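# Lift the glass lid off the rice cooker, place it beside

## Task

Remove the glass lid from the red rice cooker and lay it flat on the counter next to the cooker; at the end, neither gripper may be in contact with the lid or the cooker.

## Robot and tools

Robot: two arms, left_arm and right_arm. Each has six joints, always listed as waist, shoulder, elbow, wrist pitch, wrist yaw, wrist roll, followed by a parallel gripper. Stated joint ranges (rad), identical for both arms: waist -2.880 to 2.880, shoulder 0.000 to 3.142, elbow 0.000 to 3.019, wrist pitch -1.693 to 1.571, wrist yaw -1.571 to 1.571, wrist roll -2.094 to 2.094. A real end stop may sit up to 0.084 rad either side of these.

Frame: all hand positions (metres) and quaternions (end_effector_quat_wxyz) are in the scene frame. Its origin is at table-top height, halfway between the two nominal arm bases; +z points up, +x points out over the table, and left_arm sits on the +y side. Arm names do not match left or right in the images. Real bases are offset from nominal; a BASES line, if present, gives them. Reported hand poses may be off by a few cm, more at long reach. On a gripper, the fingers point along its +z axis and close along its y axis; end_effector_position is the point between the pads, roughly 1 cm short of the tips.

A row: 14 numbers, each in [-1, 1], one list covering both arms: left_arm's 6 joint values then its opening, then right_arm's 6 joint values then its opening. Joint values are offsets, not poses: they count from the Joint targets shown at the start of the action (not from the previous row), scaled so 1.0 equals 2.811 rad for waist and shoulder, 2.53 for elbow, 2.575 for wrist pitch, 8.12 for wrist yaw, 9.528 for wrist roll. Opening is absolute: +1 fully open, -1 closed; between those the fingers go to where grip_measured would read that value. Sending 0 for a joint re-commands its current target; to leave a gripper unchanged, resend its current command (0 means half-open, not 'no change').

execute_actions(actions, cameras): actions is a list of actions; each action is a table of up to 15 rows, one row per 1/30 s step, the last row repeated if fewer than 15. Offsets in every row of an action count from that action's starting targets, so repeating an offset in a new action moves further. An empty list just reports state. An action that would push any joint more than 0.084 rad outside its range is rejected for both arms; a malformed call, or one whose first action fails that check, is rejected whole. Per step each joint's target can lead its measured angle by at most 0.716 (waist, shoulder), 0.645 (elbow), 0.69 (wrist pitch), 1.84 (wrist yaw), 3.24 (wrist roll) rad, and targets that would move the gripper over 110 mm are scaled back, so large moves need several actions.

move(target, speed, blend, opening_speed, blocking, cameras): target is one 14-number row or a list of up to 15 rows; every row's joint offsets count from the same current Joint targets, same scaling as above; openings absolute. speed: rad/s of the joint with farthest to go, 0.01 to 12.57, default 0.5, one value or one per target. blend: rad, corner rounding for lists (0 default). opening_speed: scale units per second, 0.2 or more; use a low value to close gently on the glass lid. blocking=false returns after about 0.5 s while motion continues. Paths take at least 0.5 s and stop short beyond 10 s; they do not avoid obstacles or the other arm. The result adds a move: line, e.g. done, off_target (resting more than 0.035 rad from target), moving, held, fault, plus limits=held if steps were withheld. done does not mean nothing was touched.

wait(seconds 0 to 10): lets time pass holding commands; a running move continues. stop(): brakes a running move. zoom_image(camera, region): camera is cam_left_wrist or cam_right_wrist; region [x0, y0, x1, y1] in pixels, at most 504 by 504, of that camera's latest image. finished_scene(scene=1): ends the scene permanently; call it only when the lid is resting flat beside the cooker and both grippers are clear.

Results: Joint positions (rad, plus finger-pad gap in m, 0.094 fully open), Joint velocities ('within noise' when essentially still), Joint targets (base for your next offsets), Tool commands, grip_measured (opening on command scale; reads slightly wide when empty, a bit narrow when squeezing a hard part), grip_effort_nm (gripper motor effort, negative closing; not a pad force), joint torques (offset, noisy; joints 3 and 4 wrap at ±28 N m). 'joint sent to its limit' means a joint reached its real end; 'joint command not followed' means the clearance check altered targets. Cameras: cam_left_wrist and cam_right_wrist, both 672x504 fisheye, mounted on the wrists; calibration lines give K, D and T_world_to_cam, with small errors and possible lag during motion.

Gripping: force builds from about 0.05 below the touch reading; squeeze is roughly 50 to 64 N per pad. To release, command well above grip_measured.

Avoid: dropping the lid or letting go while it moves, slamming or hitting hard, pressing hard, anything falling off the table or being left off it, contact between the two arms (including one gripper closing on the other's fingers), and motor overheating from long holds, stretched poses or pushing at unreachable targets (MOTOR HOT warns; an OVER-TEMPERATURE FAULT drops that arm). If an arm is pressing on something, command its targets back past its measured positions. Loose objects may occasionally get a small push from outside.

Each tool is called after "Request:" as a command line: name --argument value for each argument, lists and objects as JSON in quotes; but a table of rows of numbers goes row by row, as --pt "numbers of a row", without its own name.

## Session

Request:
execute_actions --actions '[]'

Scene clock: 0.00 s.
left_arm: end_effector_position=(+0.6379, -0.3828, +0.1753) grip_measured=+1.000 grip_effort_nm=n/a end_effector_quat_wxyz=(+0.353, +0.596, +0.636, -0.339) | right_arm: end_effector_position=(+0.3868, -0.7213, +0.1640) grip_measured=+1.000 grip_effort_nm=n/a end_effector_quat_wxyz=(-0.158, -0.431, -0.560, +0.689)
Joint positions: left_arm=[-0.746 2.474 2.478 -0.707 0.639 0.456 0.094] | right_arm=[-0.549 1.975 1.121 0.853 1.408 -0.69 0.094]
Joint velocities: within noise
Joint torques (N m): no reading
Heat: left arm: hottest waist 33 °C; right arm: hottest wrist yaw 32 °C.
Joint targets: left_arm=[-0.746 2.482 2.501 -0.705 0.638 0.456] | right_arm=[-0.549 1.966 1.143 0.858 1.408 -0.690]
Tool commands: left_gripper/opening=+1.0 right_gripper/opening=+1.0

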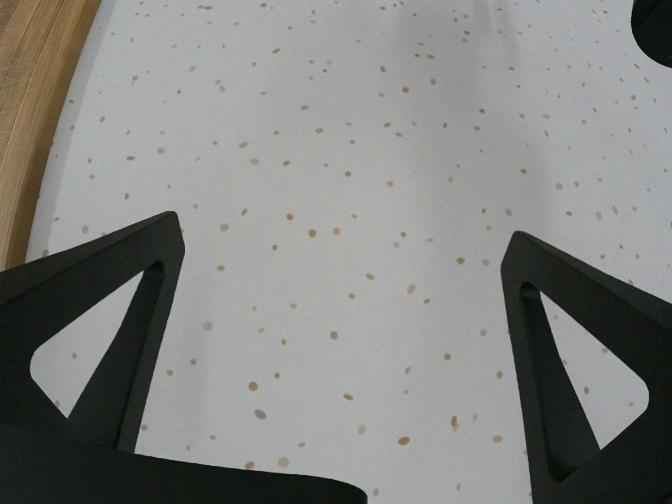

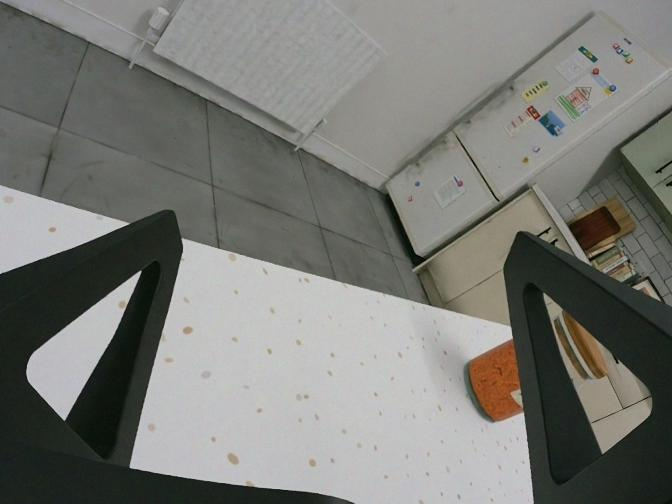

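Request:
move --target '[0,-0.314,-0.198,-0.076,-0.0786,-0.0479,1,0,-0.130,0.181,-0.566,-0.1734,0.0724,1]' --speed 1.0

Scene clock: 36.10 s.
left_arm: end_effector_position=(+0.5299, -0.1442, +0.5569) grip_measured=+1.000 grip_effort_nm=0.022 end_effector_quat_wxyz=(+0.491, +0.314, +0.790, -0.191) | right_arm: end_effector_position=(+0.5602, -0.6344, +0.3301) grip_measured=+1.000 grip_effort_nm=-0.027 end_effector_quat_wxyz=(+0.420, +0.259, +0.860, -0.133)
Joint positions: left_arm=[-0.746 1.587 2.014 -0.887 0.003 0.009 0.094] | right_arm=[-0.549 1.613 1.547 -0.592 0.004 -0.011 0.094]
Joint velocities: within noise
Joint torques (N m): left_arm=[0.73 -13.92 8.42 1.05 -0.22 -0.14] | right_arm=[-0.5 -18.08 14.54 0.69 -0.15 0.18]
Heat: left arm: hottest elbow 34 °C; right arm: hottest elbow 32 °C.
Joint targets: left_arm=[-0.746 1.599 2.001 -0.900 0.000 0.000] | right_arm=[-0.549 1.600 1.600 -0.599 0.000 -0.001]
move: off_target (right_arm); right_arm: the elbow is farthest, 0.054 rad from its target
camera_calibration:
cam_left_wrist: T_world_to_cam=[[-0.635605, -0.771782, 0.0189147, 0.217425], [-0.715354, 0.579567, -0.390346, 0.681613], [0.2903, -0.261637, -0.920474, 0.42625], [0, 0, 0, 1]] pos_world=[0.502051, -0.115713, 0.654305]
cam_right_wrist: T_world_to_cam=[[-0.494254, -0.869099, 0.0195046, -0.27987], [-0.847265, 0.476573, -0.234563, 0.85944], [0.194563, -0.132459, -0.971905, 0.227035], [0, 0, 0, 1]] pos_world=[0.545674, -0.622748, 0.427708]

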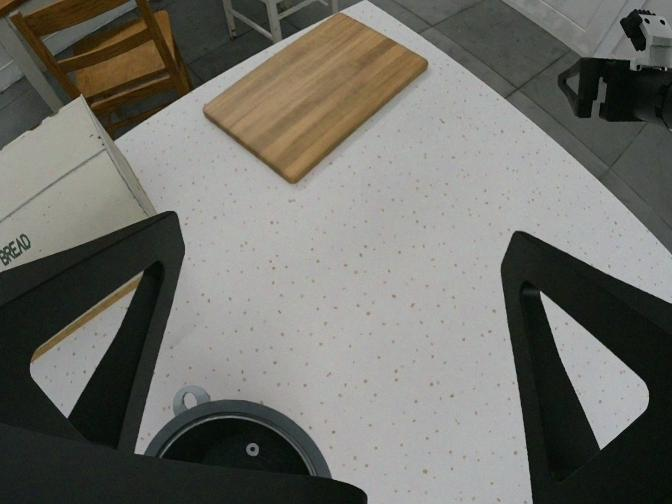

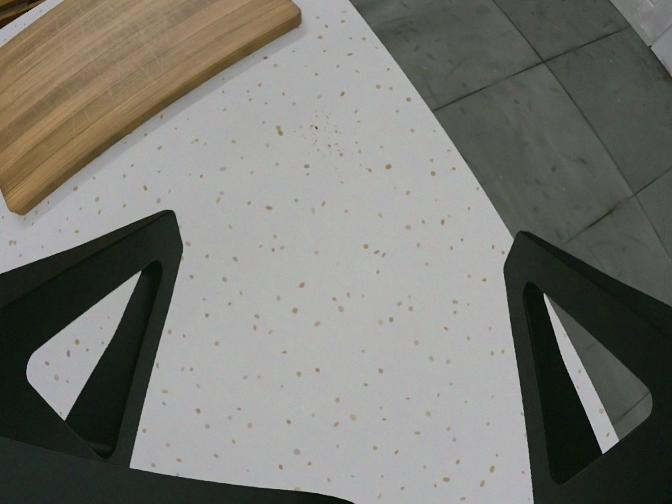

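Request:
move --target '[0.0733,-0.1423,-0.119,-0.272,0,0,1,0,0,0,0,0,0,1]' --speed 1.0 --cameras '["cam_left_wrist"]'

Scene clock: 70.00 s.
left_arm: end_effector_position=(+0.3792, +0.1014, +0.4829) grip_measured=+1.000 grip_effort_nm=0.022 end_effector_quat_wxyz=(+0.241, +0.265, +0.931, -0.067) | right_arm: end_effector_position=(+0.5602, -0.6344, +0.3301) grip_measured=+1.000 grip_effort_nm=-0.027 end_effector_quat_wxyz=(+0.420, +0.259, +0.860, -0.133)
Joint positions: left_arm=[-0.547 1.19 1.713 -1.588 0.001 0.009 0.094] | right_arm=[-0.549 1.613 1.547 -0.592 0.004 -0.01 0.094]
Joint velocities: within noise
Joint torques (N m): left_arm=[1.55 -5.77 7.41 0.44 -0.16 -0.17] | right_arm=[-0.5 -18.14 14.53 0.7 -0.14 0.17]
Heat: left arm: hottest elbow 36 °C; right arm: hottest elbow 40 °C.
Joint targets: left_arm=[-0.540 1.199 1.700 -1.601 0.000 0.000] | right_arm=[-0.549 1.600 1.600 -0.599 0.000 0.000]
move: off_target (right_arm); right_arm: the elbow is farthest, 0.053 rad from its target
camera_calibration:
cam_left_wrist: T_world_to_cam=[[-0.468499, -0.88329, -0.0175598, 0.278116], [-0.866967, 0.455837, 0.201446, 0.18683], [-0.169931, 0.109601, -0.979342, 0.631379], [0, 0, 0, 1]] pos_world=[0.399563, 0.0912936, 0.585583]
Images, in order (width x height): cam_left_wrist 672x504.

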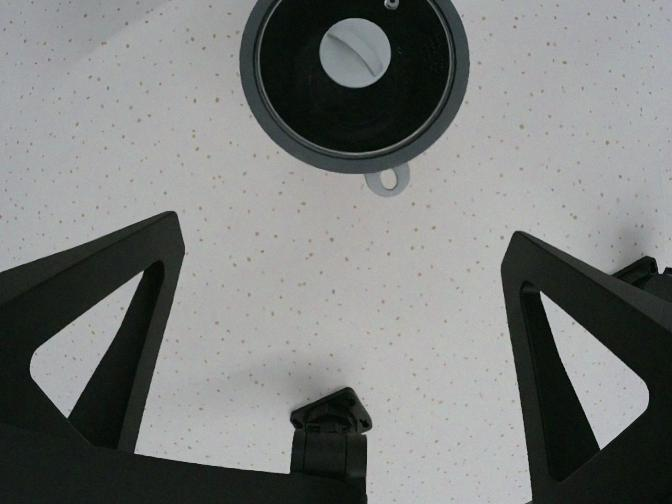

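Request:
move --target '[0,0,0,0.18,0,0,1,0,0,0,0,0,0,1]' --speed 1.0 --cameras '["cam_left_wrist"]'

Request:
zoom_image --camera "cam_left_wrist" --region '[180, 40, 520, 340]'

Scene clock: 79.00 s.
left_arm: end_effector_position=(+0.4468, +0.0603, +0.5523) grip_measured=+1.000 grip_effort_nm=0.022 end_effector_quat_wxyz=(+0.435, +0.245, +0.858, -0.120) | right_arm: end_effector_position=(+0.5602, -0.6344, +0.3301) grip_measured=+1.000 grip_effort_nm=-0.022 end_effector_quat_wxyz=(+0.420, +0.259, +0.860, -0.133)
Joint positions: left_arm=[-0.547 1.19 1.713 -1.157 0.001 0.009 0.094] | right_arm=[-0.549 1.613 1.547 -0.592 0.004 -0.01 0.094]
Joint velocities: within noise
Joint torques (N m): left_arm=[1.14 -6.18 7.87 2.14 -0.15 -0.14] | right_arm=[-0.5 -18.02 14.56 0.7 -0.14 0.18]
Heat: left arm: hottest elbow 36 °C; right arm: hottest elbow 42 °C.
Joint targets: left_arm=[-0.540 1.199 1.700 -1.137 0.000 0.000] | right_arm=[-0.549 1.600 1.600 -0.599 0.000 -0.001]
move: off_target (right_arm); right_arm: the elbow is farthest, 0.053 rad from its target
camera_calibration:
cam_left_wrist: T_world_to_cam=[[-0.466817, -0.884313, 0.00850114, 0.259573], [-0.862385, 0.45307, -0.225876, 0.484343], [0.195894, -0.112774, -0.974119, 0.562433], [0, 0, 0, 1]] pos_world=[0.428686, 0.0735308, 0.655072]
Images, in order (width x height): cam_left_wrist 672x504.

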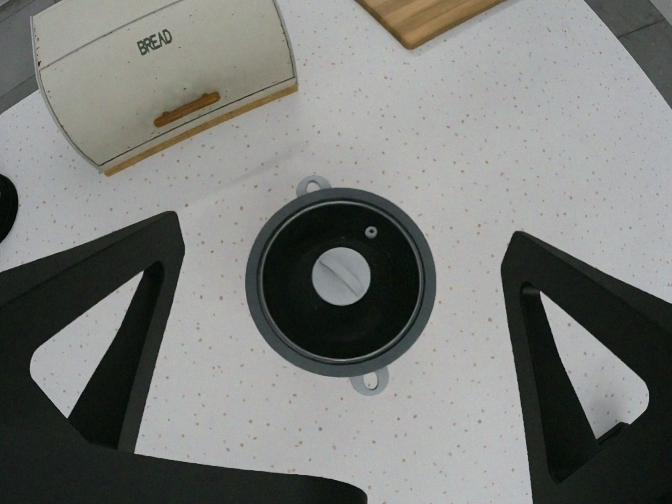

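Scaled by 1.482 from the camera's 672x504 image, which has a finer 960x720 frame.

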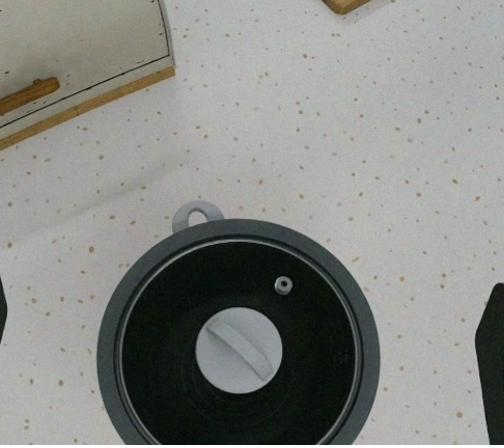

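Request:
move --target '[0,-0.1875,-0.445,0.48,0,0,1,0,-0.2134,-0.237,0.233,0,0,1]' --speed 1.0 --cameras '["cam_left_wrist"]'

Request:
zoom_image --camera "cam_left_wrist" --region '[180, 40, 520, 340]'

Scene clock: 99.97 s.
left_arm: end_effector_position=(+0.3812, +0.1002, +0.3843) grip_measured=+1.000 grip_effort_nm=0.032 end_effector_quat_wxyz=(+0.678, +0.195, +0.684, -0.187) | right_arm: end_effector_position=(+0.4141, -0.5359, +0.4774) grip_measured=+1.000 grip_effort_nm=-0.017 end_effector_quat_wxyz=(+0.666, +0.207, +0.686, -0.209)
Joint positions: left_arm=[-0.547 0.679 0.59 0.078 0.001 0.009 0.094] | right_arm=[-0.549 1.008 1.001 -0.019 0.004 -0.01 0.094]
Joint velocities: within noise
Joint torques (N m): left_arm=[1.38 -1.96 8.8 2.3 -0.12 -0.13] | right_arm=[-0.44 -6.71 10.09 1.89 -0.13 0.17]
Heat: left arm: hottest elbow 36 °C; right arm: hottest elbow 44 °C.
Joint targets: left_arm=[-0.540 0.672 0.574 0.099 0.000 0.000] | right_arm=[-0.549 1.000 1.001 0.001 0.000 -0.001]
move: done
camera_calibration:
cam_left_wrist: T_world_to_cam=[[-0.480835, -0.875789, 0.0423312, 0.257252], [-0.594015, 0.289861, -0.750418, 0.487367], [0.644937, -0.385972, -0.659607, 0.151454], [0, 0, 0, 1]] pos_world=[0.315521, 0.142487, 0.454739]
Images, in order (width x height): cam_left_wrist 672x504.

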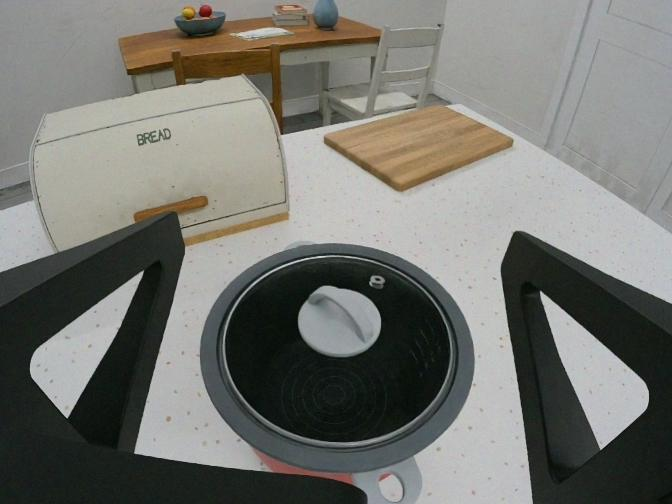

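Scaled by 1.482 from the camera's 672x504 image, which has a finer 960x720 frame.

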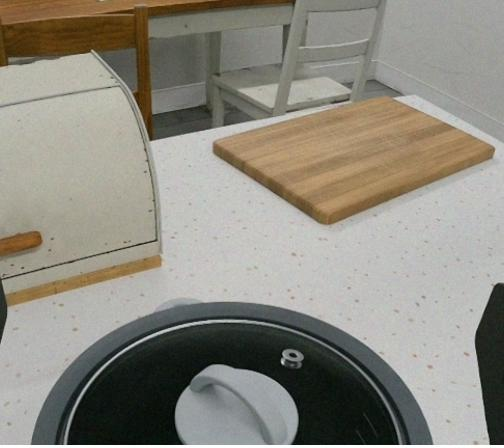

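Request:
move --pt "-0.003 0.184 0.366 -0.543 0 -0.05 1 0 0 0 0 0 0 1" --pt "-0.0068 0.369 0.4873 -0.6866 0 -0.0987 1 0 0 0 0 0 0 1" --speed 0.9 --blend 0.1 --cameras '["cam_left_wrist","cam_right_wrist"]'

Scene clock: 152.87 s.
left_arm: end_effector_position=(+0.4802, +0.0375, +0.2650) grip_measured=+1.000 grip_effort_nm=0.022 end_effector_quat_wxyz=(-0.018, -0.189, +0.982, +0.015) | right_arm: end_effector_position=(+0.4141, -0.5359, +0.4774) grip_measured=+1.000 grip_effort_nm=-0.022 end_effector_quat_wxyz=(+0.666, +0.207, +0.686, -0.209)
Joint positions: left_arm=[-0.551 1.715 1.754 -1.657 0.001 -0.931 0.094] | right_arm=[-0.549 1.008 1.001 -0.019 0.004 -0.01 0.094]
Joint velocities: within noise
Joint torques (N m): left_arm=[0.21 -16.67 12.9 -0.44 -0.22 -0.17] | right_arm=[-0.56 -6.71 10.09 1.89 -0.13 0.17]
Heat: left arm: hottest elbow 39 °C; right arm: hottest elbow 39 °C.
Joint targets: left_arm=[-0.559 1.709 1.807 -1.669 0.000 -0.941] | right_arm=[-0.549 1.000 1.001 0.001 0.000 -0.001]
move: off_target (left_arm); left_arm: the elbow is farthest, 0.052 rad from its target
camera_calibration:
cam_left_wrist: T_world_to_cam=[[0.415184, -0.905944, -0.0829988, -0.141021], [-0.651407, -0.359734, 0.668027, 0.150848], [-0.635053, -0.223288, -0.739493, 0.614478], [0, 0, 0, 1]] pos_world=[0.547039, 0.0637139, 0.341928]
cam_right_wrist: T_world_to_cam=[[-0.516028, -0.854457, 0.0601559, -0.271787], [-0.577415, 0.295122, -0.761245, 0.765688], [0.632698, -0.427559, -0.645668, -0.0835789], [0, 0, 0, 1]] pos_world=[0.35475, -0.493936, 0.545261]

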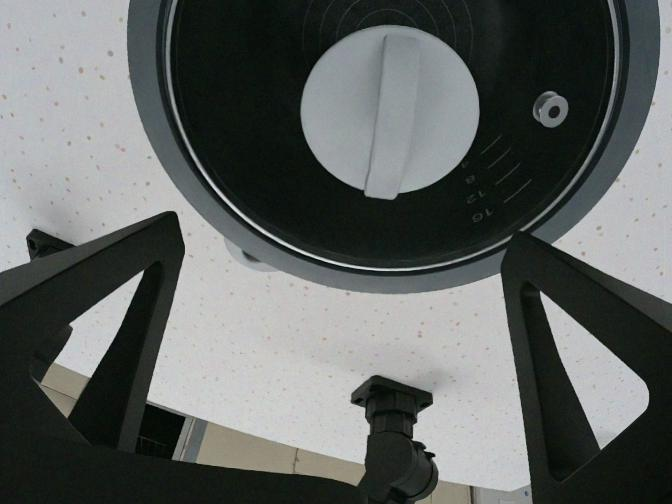

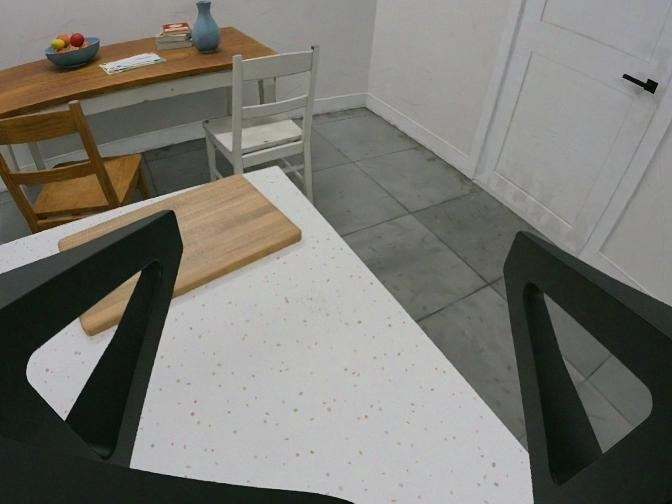

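Request:
move --target '[-0.001,0.0082,-0.047,0.0722,0,0,1,0,0,0,0,0,0,1]' --speed 0.3 --cameras '["cam_left_wrist"]'

Scene clock: 180.67 s.
left_arm: end_effector_position=(+0.5025, +0.0218, +0.2441) grip_measured=+1.000 grip_effort_nm=0.017 end_effector_quat_wxyz=(+0.022, -0.188, +0.982, -0.021) | right_arm: end_effector_position=(+0.4141, -0.5359, +0.4774) grip_measured=+1.000 grip_effort_nm=-0.027 end_effector_quat_wxyz=(+0.666, +0.207, +0.686, -0.209)
Joint positions: left_arm=[-0.554 1.717 1.702 -1.496 0.001 -0.931 0.094] | right_arm=[-0.549 1.008 1.001 -0.019 0.004 -0.01 0.094]
Joint velocities: within noise
Joint torques (N m): left_arm=[0.38 -14.97 7.69 0.66 -0.21 -0.17] | right_arm=[-0.44 -6.77 10.11 1.85 -0.13 0.18]
Heat: left arm: hottest elbow 39 °C; right arm: hottest elbow 38 °C.
Joint targets: left_arm=[-0.562 1.733 1.688 -1.483 0.000 -0.940] | right_arm=[-0.549 1.000 1.001 0.001 0.000 -0.001]
move: done
camera_calibration:
cam_left_wrist: T_world_to_cam=[[0.416663, -0.909046, 0.00514557, -0.188352], [-0.710634, -0.32218, 0.62546, 0.212997], [-0.566914, -0.264263, -0.780239, 0.586202], [0, 0, 0, 1]] pos_world=[0.562168, 0.0523141, 0.325126]
Images, in order (width x height): cam_left_wrist 672x504.

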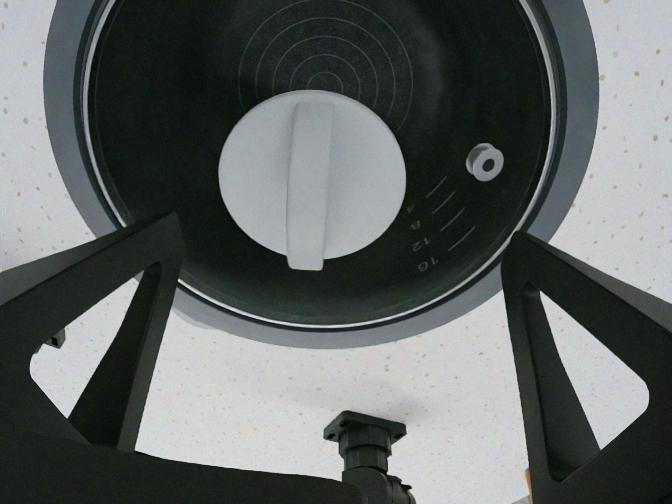

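Request:
move --target '[0.0027,0.0085,-0.0316,0.0163,0,0,1,0,0,0,0,0,0,1]' --speed 0.2 --cameras '["cam_left_wrist"]'

Scene clock: 189.93 s.
left_arm: end_effector_position=(+0.4947, +0.0265, +0.1997) grip_measured=+1.000 grip_effort_nm=0.017 end_effector_quat_wxyz=(-0.002, -0.188, +0.982, +0.001) | right_arm: end_effector_position=(+0.4141, -0.5359, +0.4774) grip_measured=+1.000 grip_effort_nm=-0.022 end_effector_quat_wxyz=(+0.666, +0.207, +0.686, -0.209)
Joint positions: left_arm=[-0.554 1.743 1.621 -1.453 0.002 -0.932 0.094] | right_arm=[-0.549 1.008 1.001 -0.019 0.004 -0.01 0.094]
Joint velocities: within noise
Joint torques (N m): left_arm=[0.73 -15.27 7.56 0.65 -0.23 -0.17] | right_arm=[-0.5 -6.71 10.11 1.89 -0.14 0.18]
Heat: left arm: hottest elbow 39 °C; right arm: hottest elbow 38 °C.
Joint targets: left_arm=[-0.555 1.756 1.608 -1.441 0.000 -0.941] | right_arm=[-0.549 1.000 1.001 0.001 0.000 -0.001]
move: done
camera_calibration:
cam_left_wrist: T_world_to_cam=[[0.415861, -0.90819, -0.0474321, -0.169811], [-0.675623, -0.343439, 0.652367, 0.214629], [-0.608764, -0.239248, -0.756417, 0.563682], [0, 0, 0, 1]] pos_world=[0.558775, 0.0543507, 0.278307]
Images, in order (width x height): cam_left_wrist 672x504.

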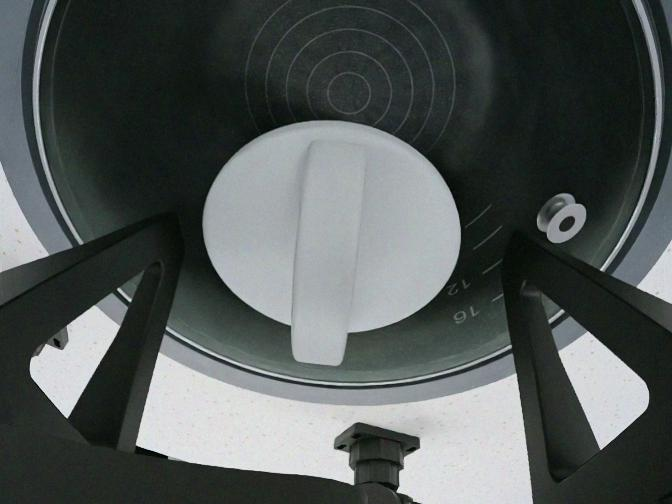

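Request:
move --target '[0.005,-0.0021,0.0364,-0.0249,0,0.002,1,0,0,0,0,0,0,1]' --speed 0.3 --cameras '["cam_left_wrist"]'

Scene clock: 219.20 s.
left_arm: end_effector_position=(+0.4938, +0.0309, +0.2089) grip_measured=+1.000 grip_effort_nm=0.022 end_effector_quat_wxyz=(-0.008, -0.191, +0.982, +0.006) | right_arm: end_effector_position=(+0.4141, -0.5359, +0.4774) grip_measured=+1.000 grip_effort_nm=-0.017 end_effector_quat_wxyz=(+0.666, +0.207, +0.686, -0.209)
Joint positions: left_arm=[-0.548 1.743 1.645 -1.494 0.002 -0.931 0.094] | right_arm=[-0.549 1.008 1.001 -0.019 0.004 -0.01 0.094]
Joint velocities: within noise
Joint torques (N m): left_arm=[1.55 -16.21 13.26 -0.28 -0.24 0.02] | right_arm=[-0.44 -6.77 10.1 1.89 -0.13 0.17]
Heat: left arm: hottest elbow 38 °C; right arm: hottest elbow 38 °C.
Joint targets: left_arm=[-0.540 1.750 1.700 -1.506 0.000 -0.922] | right_arm=[-0.549 1.000 1.001 0.001 0.000 -0.001]
move: off_target (left_arm); left_arm: the elbow is farthest, 0.055 rad from its target
camera_calibration:
cam_left_wrist: T_world_to_cam=[[0.419902, -0.905489, -0.0614099, -0.164101], [-0.664369, -0.352774, 0.658912, 0.202906], [-0.618302, -0.23588, -0.749709, 0.574289], [0, 0, 0, 1]] pos_world=[0.558794, 0.058451, 0.286775]
Images, in order (width x height): cam_left_wrist 672x504.

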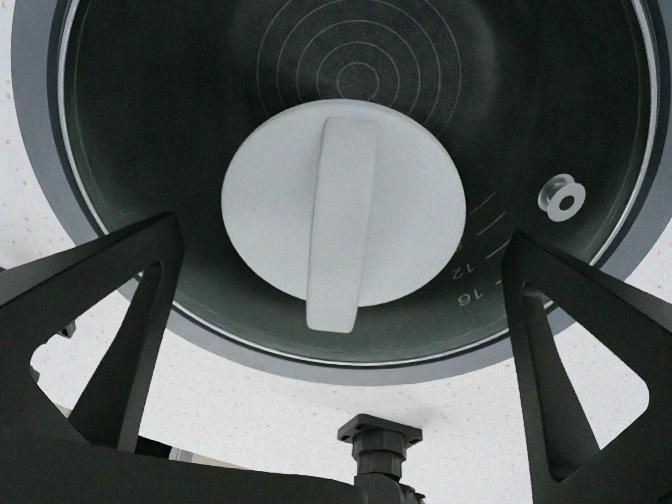

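Request:
move --target '[0.0015,0,0.0095,0,0,0,1,0,0,0,0,0,0,1]' --speed 0.3 --cameras '["cam_left_wrist"]'

Request:
move --target '[0,0,0,0,0,0,-0.45,0,0,0,0,0,0,1]' --opening_speed 1.5 --cameras '["cam_left_wrist"]'

Scene clock: 233.03 s.
left_arm: end_effector_position=(+0.5006, +0.0296, +0.2177) grip_measured=+1.000 grip_effort_nm=0.017 end_effector_quat_wxyz=(+0.000, -0.193, +0.981, -0.001) | right_arm: end_effector_position=(+0.4141, -0.5359, +0.4774) grip_measured=+1.000 grip_effort_nm=-0.027 end_effector_quat_wxyz=(+0.666, +0.207, +0.686, -0.209)
Joint positions: left_arm=[-0.544 1.743 1.668 -1.494 0.002 -0.931 0.094] | right_arm=[-0.549 1.008 1.001 -0.019 0.004 -0.01 0.094]
Joint velocities: within noise
Joint torques (N m): left_arm=[1.03 -15.97 13.37 -0.27 -0.24 0] | right_arm=[-0.67 -6.77 10.09 1.89 -0.14 0.18]
Heat: left arm: hottest elbow 42 °C; right arm: hottest elbow 38 °C.
Joint targets: left_arm=[-0.536 1.750 1.724 -1.505 0.000 -0.921] | right_arm=[-0.549 1.000 1.001 0.001 0.000 -0.001]
move: off_target (left_arm); left_arm: the elbow is farthest, 0.056 rad from its target
camera_calibration:
cam_left_wrist: T_world_to_cam=[[0.424758, -0.904331, -0.0420261, -0.174279], [-0.675934, -0.347679, 0.649794, 0.208816], [-0.602241, -0.247598, -0.758948, 0.579133], [0, 0, 0, 1]] pos_world=[0.563949, 0.0583874, 0.296519]
Images, in order (width x height): cam_left_wrist 672x504.

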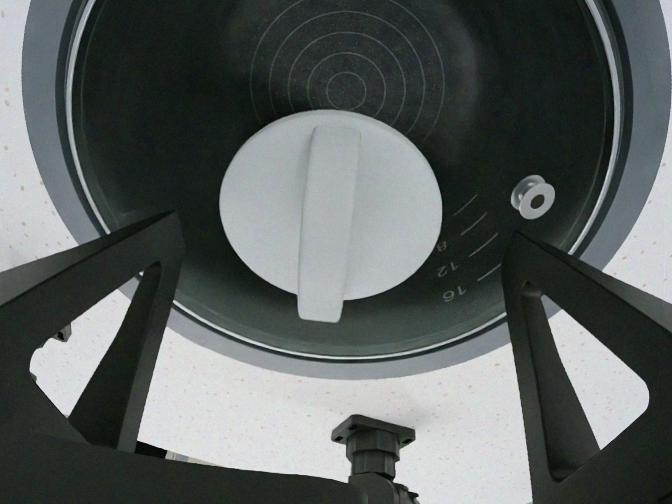

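Scene clock: 234.43 s.
left_arm: end_effector_position=(+0.5006, +0.0296, +0.2177) grip_measured=-0.446 grip_effort_nm=-0.115 end_effector_quat_wxyz=(+0.000, -0.193, +0.981, -0.001) | right_arm: end_effector_position=(+0.4141, -0.5359, +0.4774) grip_measured=+1.000 grip_effort_nm=-0.027 end_effector_quat_wxyz=(+0.666, +0.207, +0.686, -0.209)
Joint positions: left_arm=[-0.544 1.743 1.668 -1.494 0.002 -0.931 0.026] | right_arm=[-0.549 1.008 1.001 -0.019 0.004 -0.01 0.094]
Joint velocities: within noise
Joint torques (N m): left_arm=[1.44 -16.21 13.3 -0.27 -0.2 0.04] | right_arm=[-0.56 -6.77 10.11 1.88 -0.13 0.18]
Heat: left arm: hottest elbow 42 °C; right arm: hottest elbow 38 °C.
Joint targets: left_arm=[-0.536 1.750 1.724 -1.505 0.000 -0.921] | right_arm=[-0.549 1.000 1.001 0.001 0.000 -0.001]
move: off_target (left_arm); left_arm: the elbow is farthest, 0.056 rad from its target
camera_calibration:
cam_left_wrist: T_world_to_cam=[[0.424758, -0.904331, -0.0420261, -0.174279], [-0.675934, -0.347679, 0.649794, 0.208816], [-0.602241, -0.247598, -0.758948, 0.579133], [0, 0, 0, 1]] pos_world=[0.563949, 0.0583874, 0.296519]
Images, in order (width x height): cam_left_wrist 672x504.

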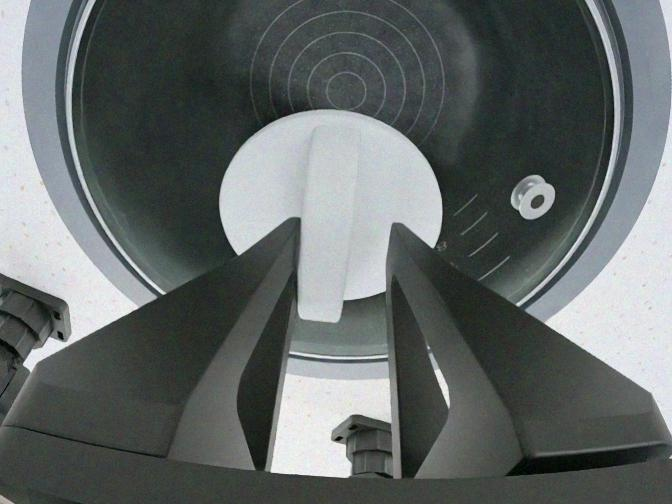

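Request:
move --pt "0.004 0 0 0 0 0 -0.45 0 0 0 0 0 0 1" --speed 0.3 --cameras '["cam_left_wrist"]'

Request:
zoom_image --camera "cam_left_wrist" --region '[200, 90, 480, 380]'

Scene clock: 241.43 s.
left_arm: end_effector_position=(+0.5037, +0.0348, +0.2177) grip_measured=-0.447 grip_effort_nm=-0.115 end_effector_quat_wxyz=(+0.000, -0.198, +0.980, -0.001) | right_arm: end_effector_position=(+0.4141, -0.5359, +0.4774) grip_measured=+1.000 grip_effort_nm=-0.017 end_effector_quat_wxyz=(+0.666, +0.207, +0.686, -0.209)
Joint positions: left_arm=[-0.532 1.743 1.668 -1.494 0.002 -0.931 0.026] | right_arm=[-0.549 1.008 1.001 -0.019 0.004 -0.01 0.094]
Joint velocities: within noise
Joint torques (N m): left_arm=[1.14 -15.97 13.37 -0.23 -0.25 0.02] | right_arm=[-0.5 -6.77 10.1 1.89 -0.13 0.17]
Heat: left arm: hottest elbow 43 °C; right arm: hottest elbow 38 °C.
Joint targets: left_arm=[-0.525 1.750 1.724 -1.505 0.000 -0.921] | right_arm=[-0.549 1.000 1.001 0.001 0.000 -0.001]
move: off_target (left_arm); left_arm: the elbow is farthest, 0.056 rad from its target
camera_calibration:
cam_left_wrist: T_world_to_cam=[[0.435016, -0.89944, -0.0420488, -0.176214], [-0.671959, -0.355371, 0.649756, 0.211013], [-0.599359, -0.254399, -0.758979, 0.581092], [0, 0, 0, 1]] pos_world=[0.566731, 0.064323, 0.29652]
Images, in order (width x height): cam_left_wrist 672x504.

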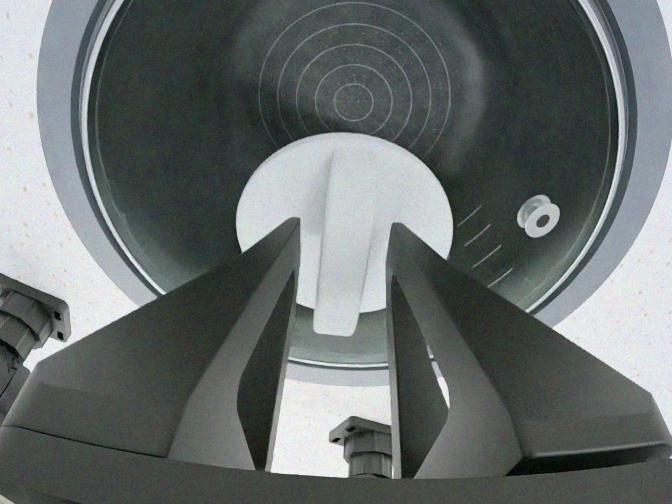

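Scaled by 1.738 from the camera's 672x504 image, which has a finer 960x720 frame.

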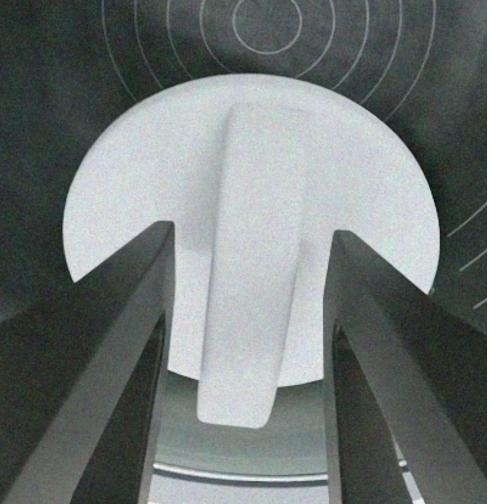

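Request:
move --target '[0,0,0,0,0,0,-1,0,0,0,0,0,0,1]' --opening_speed 0.4 --cameras '["cam_left_wrist"]'

Request:
zoom_image --camera "cam_left_wrist" --region '[200, 90, 480, 380]'

Scene clock: 253.50 s.
left_arm: end_effector_position=(+0.5039, +0.0353, +0.2177) grip_measured=-0.727 grip_effort_nm=-0.999 end_effector_quat_wxyz=(+0.000, -0.196, +0.981, -0.001) | right_arm: end_effector_position=(+0.4141, -0.5359, +0.4774) grip_measured=+1.000 grip_effort_nm=-0.017 end_effector_quat_wxyz=(+0.666, +0.207, +0.686, -0.209)
Joint positions: left_arm=[-0.532 1.743 1.668 -1.494 0.001 -0.925 0.013] | right_arm=[-0.549 1.008 1.001 -0.019 0.004 -0.01 0.094]
Joint velocities: within noise
Joint torques (N m): left_arm=[1.38 -16.03 13.22 -0.29 -0.22 -0.04] | right_arm=[-0.44 -6.71 10.09 1.87 -0.13 0.17]
Heat: left arm: hottest elbow 44 °C; right arm: hottest elbow 38 °C.
Joint targets: left_arm=[-0.525 1.750 1.724 -1.506 0.000 -0.922] | right_arm=[-0.549 1.000 1.001 0.001 0.000 -0.001]
move: off_target (left_arm); left_arm: the elbow is farthest, 0.056 rad from its target
camera_calibration:
cam_left_wrist: T_world_to_cam=[[0.430617, -0.901521, -0.0427674, -0.173432], [-0.673685, -0.352601, 0.649478, 0.212132], [-0.600597, -0.250865, -0.759177, 0.581831], [0, 0, 0, 1]] pos_world=[0.567039, 0.0644062, 0.296521]
Images, in order (width x height): cam_left_wrist 672x504.

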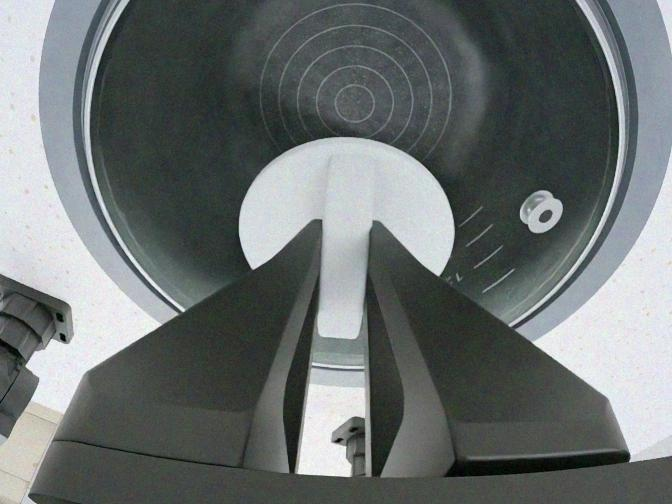

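Scaled by 1.738 from the camera's 672x504 image, which has a finer 960x720 frame.

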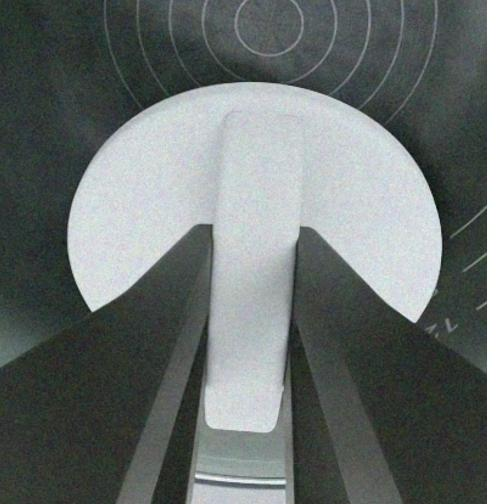

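Request:
move --target '[0,0,0.030,-0.0256,0,0,-1,0,0,0,0,0,0,1]' --speed 0.2 --cameras '["cam_left_wrist"]'

Scene clock: 267.30 s.
left_arm: end_effector_position=(+0.5046, +0.0350, +0.2350) grip_measured=-0.727 grip_effort_nm=-1.004 end_effector_quat_wxyz=(-0.005, -0.196, +0.981, +0.004) | right_arm: end_effector_position=(+0.4141, -0.5359, +0.4774) grip_measured=+1.000 grip_effort_nm=-0.027 end_effector_quat_wxyz=(+0.666, +0.207, +0.686, -0.209)
Joint positions: left_arm=[-0.532 1.753 1.727 -1.558 0.001 -0.925 0.013] | right_arm=[-0.549 1.008 1.001 -0.019 0.004 -0.01 0.094]
Joint velocities: within noise
Joint torques (N m): left_arm=[1.26 -17.03 14.78 -0.5 -0.22 -0.03] | right_arm=[-0.44 -6.59 10.14 1.85 -0.14 0.17]
Heat: left arm: hottest elbow 45 °C; right arm: hottest elbow 38 °C.
Joint targets: left_arm=[-0.525 1.751 1.800 -1.571 0.000 -0.922] | right_arm=[-0.549 1.000 1.001 0.001 0.000 -0.001]
move: off_target (left_arm); left_arm: the elbow is farthest, 0.073 rad from its target
camera_calibration:
cam_left_wrist: T_world_to_cam=[[0.429869, -0.901189, -0.0554138, -0.169916], [-0.665145, -0.357583, 0.655528, 0.195643], [-0.61057, -0.244932, -0.753135, 0.598772], [0, 0, 0, 1]] pos_world=[0.568764, 0.063491, 0.313292]
Images, in order (width x height): cam_left_wrist 672x504.

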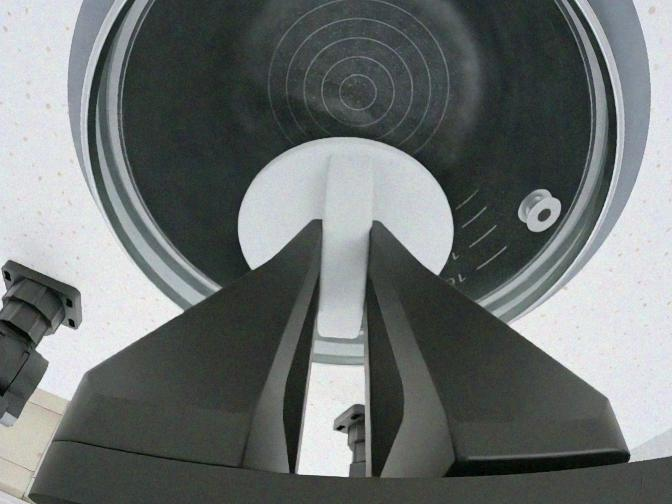

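Request:
move --pt "0 0 0.0435 -0.0384 0 0 -1 0 0 0 0 0 0 1" --pt "-0.1779 0 0.0435 -0.0384 0 0 -1 0 0 0 0 0 0 1" --pt "-0.1779 0.0886 0.0617 0.0384 0 0 -1 0 0 0 0 0 0 1" --pt "-0.1779 0.1046 0.0198 0.1014 0 0 -1 0 0 0 0 0 0 1" --speed '[0.3,0.5,0.4,0.25]' --blend 0.02 --cameras '["cam_left_wrist","cam_right_wrist"]'

Scene clock: 284.47 s.
left_arm: end_effector_position=(+0.3733, -0.2449, +0.1137) grip_measured=-0.728 grip_effort_nm=-0.999 end_effector_quat_wxyz=(+0.013, +0.053, +0.998, -0.020) | right_arm: end_effector_position=(+0.4141, -0.5359, +0.4774) grip_measured=+1.000 grip_effort_nm=-0.022 end_effector_quat_wxyz=(+0.666, +0.207, +0.686, -0.209)
Joint positions: left_arm=[-1.031 2.05 1.851 -1.323 0.001 -0.925 0.013] | right_arm=[-0.549 1.008 1.001 -0.019 0.004 -0.01 0.094]
Joint velocities: within noise
Joint torques (N m): left_arm=[1.2 -21.6 8.5 0.73 -0.2 -0.05] | right_arm=[-0.56 -6.89 10.06 1.85 -0.13 0.18]
Heat: left arm: hottest elbow 46 °C; right arm: hottest elbow 38 °C.
Joint targets: left_arm=[-1.025 2.045 1.850 -1.310 0.000 -0.922] | right_arm=[-0.549 1.000 1.001 0.001 0.000 -0.001]
move: done
camera_calibration:
cam_left_wrist: T_world_to_cam=[[-0.0531945, -0.998574, -0.00456461, -0.22173], [-0.775494, 0.0384303, 0.630184, 0.228779], [-0.62911, 0.0370621, -0.776432, 0.437374], [0, 0, 0, 1]] pos_world=[0.440778, -0.246416, 0.194406]
cam_right_wrist: T_world_to_cam=[[-0.516028, -0.854457, 0.0601559, -0.271787], [-0.577415, 0.295122, -0.761245, 0.765688], [0.632698, -0.427559, -0.645668, -0.0835789], [0, 0, 0, 1]] pos_world=[0.35475, -0.493936, 0.545261]

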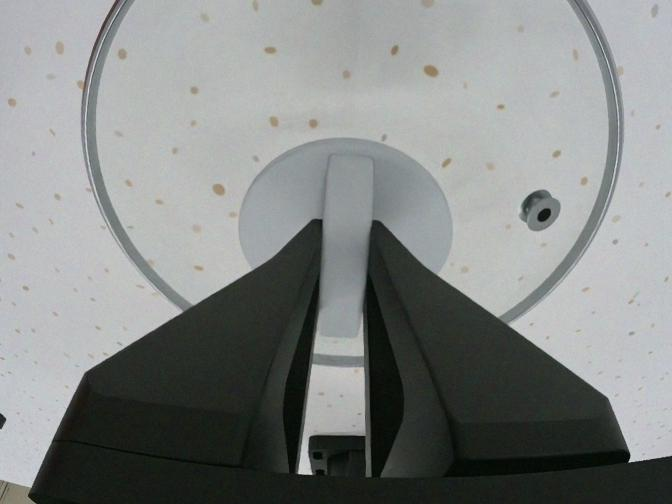

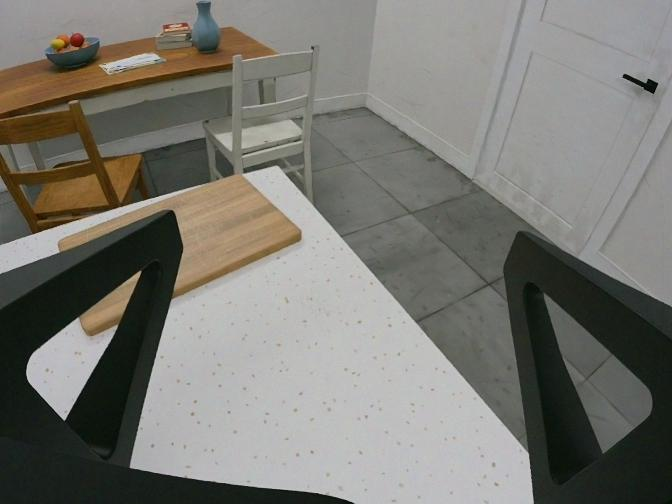

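Request:
move --target '[0,0,-0.0395,0.0194,0,0,-1,0,0,0,0,0,0,1]' --speed 0.2 --cameras '["cam_left_wrist"]'

Scene clock: 294.70 s.
left_arm: end_effector_position=(+0.3626, -0.2272, +0.0770) grip_measured=-0.728 grip_effort_nm=-1.004 end_effector_quat_wxyz=(+0.000, +0.053, +0.999, -0.001) | right_arm: end_effector_position=(+0.4141, -0.5359, +0.4774) grip_measured=+1.000 grip_effort_nm=-0.027 end_effector_quat_wxyz=(+0.666, +0.207, +0.686, -0.209)
Joint positions: left_arm=[-1.031 2.05 1.752 -1.271 0.001 -0.925 0.013] | right_arm=[-0.549 1.008 1.001 -0.019 0.004 -0.01 0.094]
Joint velocities: within noise
Joint torques (N m): left_arm=[1.14 -21.3 7.98 0.49 -0.22 -0.05] | right_arm=[-0.5 -6.83 10.11 1.88 -0.13 0.17]
Heat: left arm: hottest elbow 45 °C; right arm: hottest elbow 38 °C.
Joint targets: left_arm=[-1.025 2.045 1.750 -1.260 0.000 -0.922] | right_arm=[-0.549 1.000 1.001 0.001 0.000 -0.001]
move: done
camera_calibration:
cam_left_wrist: T_world_to_cam=[[-0.0537574, -0.997623, -0.0431075, -0.201397], [-0.760149, 0.0128907, 0.649621, 0.230104], [-0.647522, 0.0676901, -0.759035, 0.413791], [0, 0, 0, 1]] pos_world=[0.432025, -0.231894, 0.15592]
Images, in order (width x height): cam_left_wrist 672x504.

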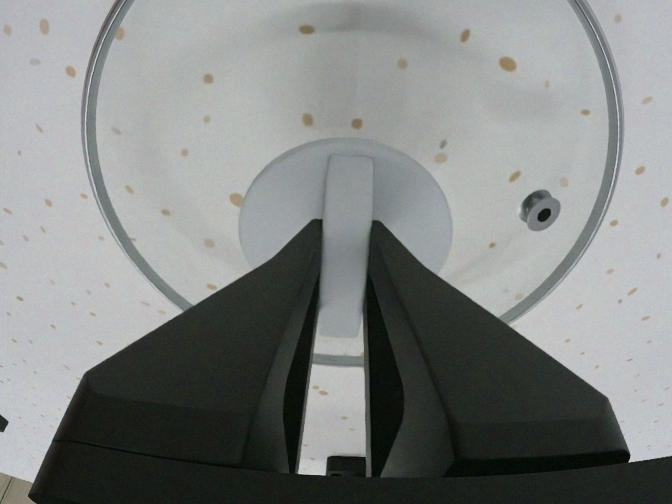

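Request:
move --target '[0,0,-0.0158,0.0155,0,0,-1,0,0,0,0,0,0,1]' --speed 0.12 --cameras '["cam_left_wrist"]'

Scene clock: 298.37 s.
left_arm: end_effector_position=(+0.3603, -0.2233, +0.0629) grip_measured=-0.728 grip_effort_nm=-0.999 end_effector_quat_wxyz=(+0.000, +0.053, +0.999, -0.001) | right_arm: end_effector_position=(+0.4141, -0.5359, +0.4774) grip_measured=+1.000 grip_effort_nm=-0.022 end_effector_quat_wxyz=(+0.666, +0.207, +0.686, -0.209)
Joint positions: left_arm=[-1.031 2.05 1.713 -1.232 0.001 -0.925 0.013] | right_arm=[-0.549 1.008 1.001 -0.019 0.004 -0.01 0.094]
Joint velocities: within noise
Joint torques (N m): left_arm=[1.44 -21.48 7.95 0.57 -0.18 -0.05] | right_arm=[-0.5 -6.77 10.09 1.88 -0.13 0.17]
Heat: left arm: hottest elbow 44 °C; right arm: hottest elbow 38 °C.
Joint targets: left_arm=[-1.025 2.045 1.710 -1.220 0.000 -0.922] | right_arm=[-0.549 1.000 1.001 0.001 0.000 -0.001]
move: done
camera_calibration:
cam_left_wrist: T_world_to_cam=[[-0.0537266, -0.997651, -0.0424908, -0.198344], [-0.760405, 0.0132954, 0.649313, 0.237709], [-0.647223, 0.0671956, -0.759334, 0.401137], [0, 0, 0, 1]] pos_world=[0.429724, -0.227993, 0.141822]
Images, in order (width x height): cam_left_wrist 672x504.

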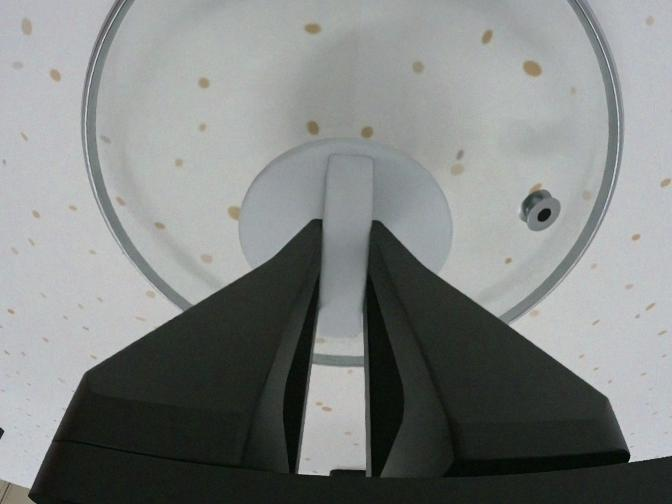

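Request:
move --target '[0,0,-0.0119,0.0116,0,0,-1,0,0,0,0,0,0,1]' --speed 0.1 --cameras '["cam_left_wrist"]'

Scene clock: 303.47 s.
left_arm: end_effector_position=(+0.3583, -0.2200, +0.0523) grip_measured=-0.728 grip_effort_nm=-1.004 end_effector_quat_wxyz=(+0.000, +0.053, +0.999, -0.001) | right_arm: end_effector_position=(+0.4141, -0.5359, +0.4774) grip_measured=+1.000 grip_effort_nm=-0.027 end_effector_quat_wxyz=(+0.666, +0.207, +0.686, -0.209)
Joint positions: left_arm=[-1.031 2.05 1.684 -1.202 0.001 -0.925 0.013] | right_arm=[-0.549 1.008 1.001 -0.019 0.004 -0.01 0.094]
Joint velocities: within noise
Joint torques (N m): left_arm=[1.67 -21.36 7.71 0.57 -0.21 0] | right_arm=[-0.38 -6.65 10.09 1.88 -0.13 0.18]
Heat: left arm: hottest elbow 43 °C; right arm: hottest elbow 38 °C.
Joint targets: left_arm=[-1.025 2.045 1.680 -1.191 0.000 -0.922] | right_arm=[-0.549 1.000 1.001 0.001 0.000 -0.001]
move: done
camera_calibration:
cam_left_wrist: T_world_to_cam=[[-0.0537266, -0.997651, -0.0424908, -0.195609], [-0.760405, 0.0132954, 0.649313, 0.243027], [-0.647223, 0.0671956, -0.759334, 0.391572], [0, 0, 0, 1]] pos_world=[0.427724, -0.224693, 0.131222]
Images, in order (width x height): cam_left_wrist 672x504.

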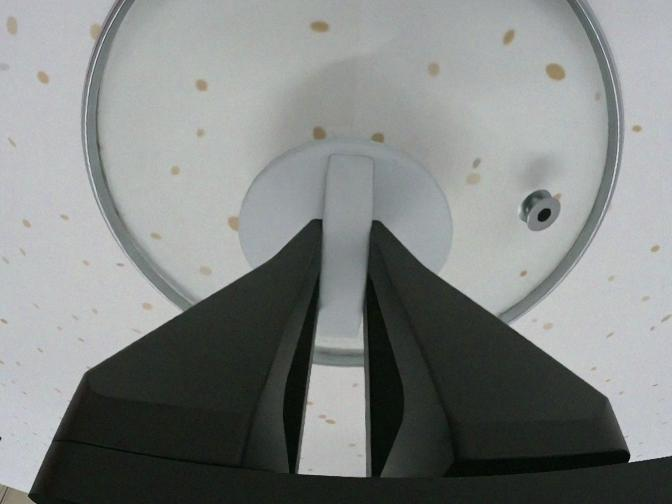

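Request:
move --target '[0,0,-0.0067,0.0066,0,0,-1,0,0,0,0,0,0,1]' --speed 0.1 --cameras '["cam_left_wrist"]'

Scene clock: 307.97 s.
left_arm: end_effector_position=(+0.3583, -0.2199, +0.0497) grip_measured=-0.728 grip_effort_nm=-0.999 end_effector_quat_wxyz=(+0.001, +0.053, +0.999, -0.003) | right_arm: end_effector_position=(+0.4141, -0.5359, +0.4774) grip_measured=+1.000 grip_effort_nm=-0.022 end_effector_quat_wxyz=(+0.666, +0.207, +0.686, -0.209)
Joint positions: left_arm=[-1.031 2.05 1.676 -1.191 0.001 -0.925 0.013] | right_arm=[-0.549 1.008 1.001 -0.019 0.004 -0.01 0.094]
Joint velocities: within noise
Joint torques (N m): left_arm=[1.26 -21.19 6.9 0.73 -0.23 -0.04] | right_arm=[-0.56 -6.77 10.1 1.87 -0.13 0.17]
Heat: left arm: hottest elbow 43 °C; right arm: hottest elbow 38 °C.
Joint targets: left_arm=[-1.025 2.045 1.663 -1.173 0.000 -0.922] | right_arm=[-0.549 1.000 1.001 0.001 0.000 -0.001]
move: done
camera_calibration:
cam_left_wrist: T_world_to_cam=[[-0.0536118, -0.99779, -0.0392641, -0.195816], [-0.761692, 0.0154362, 0.647756, 0.245716], [-0.645718, 0.0646345, -0.760835, 0.388496], [0, 0, 0, 1]] pos_world=[0.427521, -0.224286, 0.128729]
Images, in order (width x height): cam_left_wrist 672x504.

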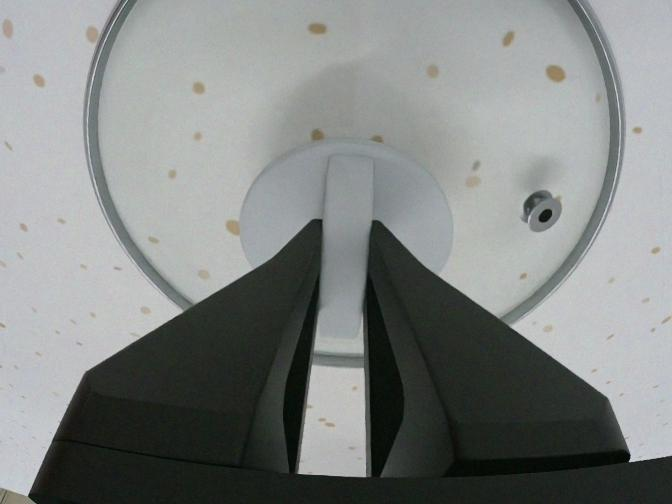

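Request:
move --target '[0,0,-0.0047,0.0047,0,0,-1,0,0,0,0,0,0,1]' --speed 0.1 --cameras '["cam_left_wrist"]'

Scene clock: 312.07 s.
left_arm: end_effector_position=(+0.3584, -0.2202, +0.0496) grip_measured=-0.728 grip_effort_nm=-0.999 end_effector_quat_wxyz=(+0.004, +0.053, +0.999, -0.006) | right_arm: end_effector_position=(+0.4141, -0.5359, +0.4774) grip_measured=+1.000 grip_effort_nm=-0.022 end_effector_quat_wxyz=(+0.666, +0.207, +0.686, -0.209)
Joint positions: left_arm=[-1.031 2.046 1.668 -1.179 0.001 -0.925 0.013] | right_arm=[-0.549 1.008 1.001 -0.019 0.004 -0.01 0.094]
Joint velocities: within noise
Joint torques (N m): left_arm=[1.14 -20.89 6.67 0.72 -0.23 -0.04] | right_arm=[-0.5 -6.77 10.1 1.84 -0.13 0.18]
Heat: left arm: hottest elbow 42 °C; right arm: hottest elbow 38 °C.
Joint targets: left_arm=[-1.025 2.045 1.651 -1.161 0.000 -0.922] | right_arm=[-0.549 1.000 1.001 0.001 0.000 -0.001]
move: done
camera_calibration:
cam_left_wrist: T_world_to_cam=[[-0.0534654, -0.998057, -0.0319851, -0.196566], [-0.764585, 0.0203134, 0.644203, 0.248199], [-0.642302, 0.0588979, -0.764185, 0.386193], [0, 0, 0, 1]] pos_world=[0.427312, -0.223972, 0.128945]
Images, in order (width x height): cam_left_wrist 672x504.

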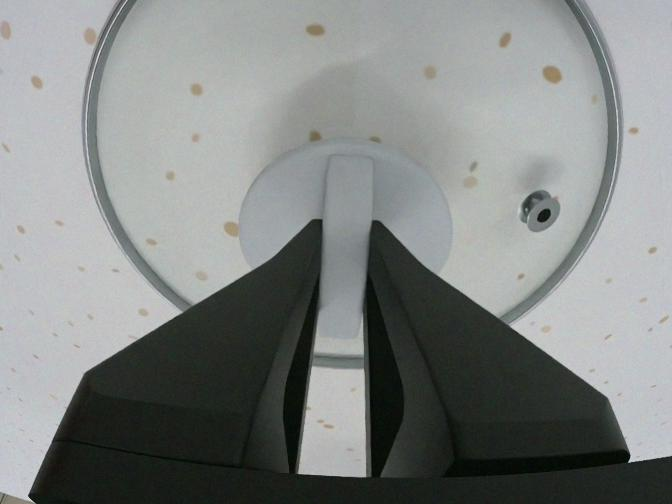

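Request:
move --target '[0,0,0.003,-0.003,0,0,-0.35,0,0,0,0,0,0,1]' --opening_speed 0.5 --cameras '["cam_left_wrist"]'

Scene clock: 317.73 s.
left_arm: end_effector_position=(+0.3584, -0.2201, +0.0494) grip_measured=-0.354 grip_effort_nm=0.178 end_effector_quat_wxyz=(+0.004, +0.053, +0.999, -0.006) | right_arm: end_effector_position=(+0.4141, -0.5359, +0.4774) grip_measured=+1.000 grip_effort_nm=-0.022 end_effector_quat_wxyz=(+0.666, +0.207, +0.686, -0.209)
Joint positions: left_arm=[-1.031 2.046 1.668 -1.178 0.001 -0.925 0.03] | right_arm=[-0.549 1.008 1.001 -0.019 0.004 -0.01 0.094]
Joint velocities: within noise
Joint torques (N m): left_arm=[0.97 -20.78 7.28 0.51 -0.2 -0.06] | right_arm=[-0.38 -6.77 10.09 1.89 -0.13 0.17]
Heat: left arm: hottest elbow 41 °C; right arm: hottest elbow 38 °C.
Joint targets: left_arm=[-1.025 2.045 1.658 -1.169 0.000 -0.922] | right_arm=[-0.549 1.000 1.001 0.001 0.000 -0.001]
move: done
camera_calibration:
cam_left_wrist: T_world_to_cam=[[-0.0534654, -0.998057, -0.0319851, -0.196574], [-0.764585, 0.0203134, 0.644203, 0.248187], [-0.642302, 0.0588979, -0.764185, 0.386052], [0, 0, 0, 1]] pos_world=[0.427212, -0.223972, 0.128845]
Images, in order (width x height): cam_left_wrist 672x504.

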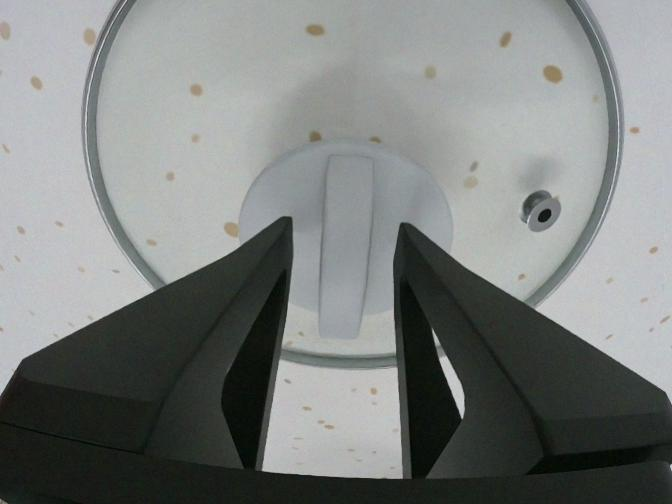

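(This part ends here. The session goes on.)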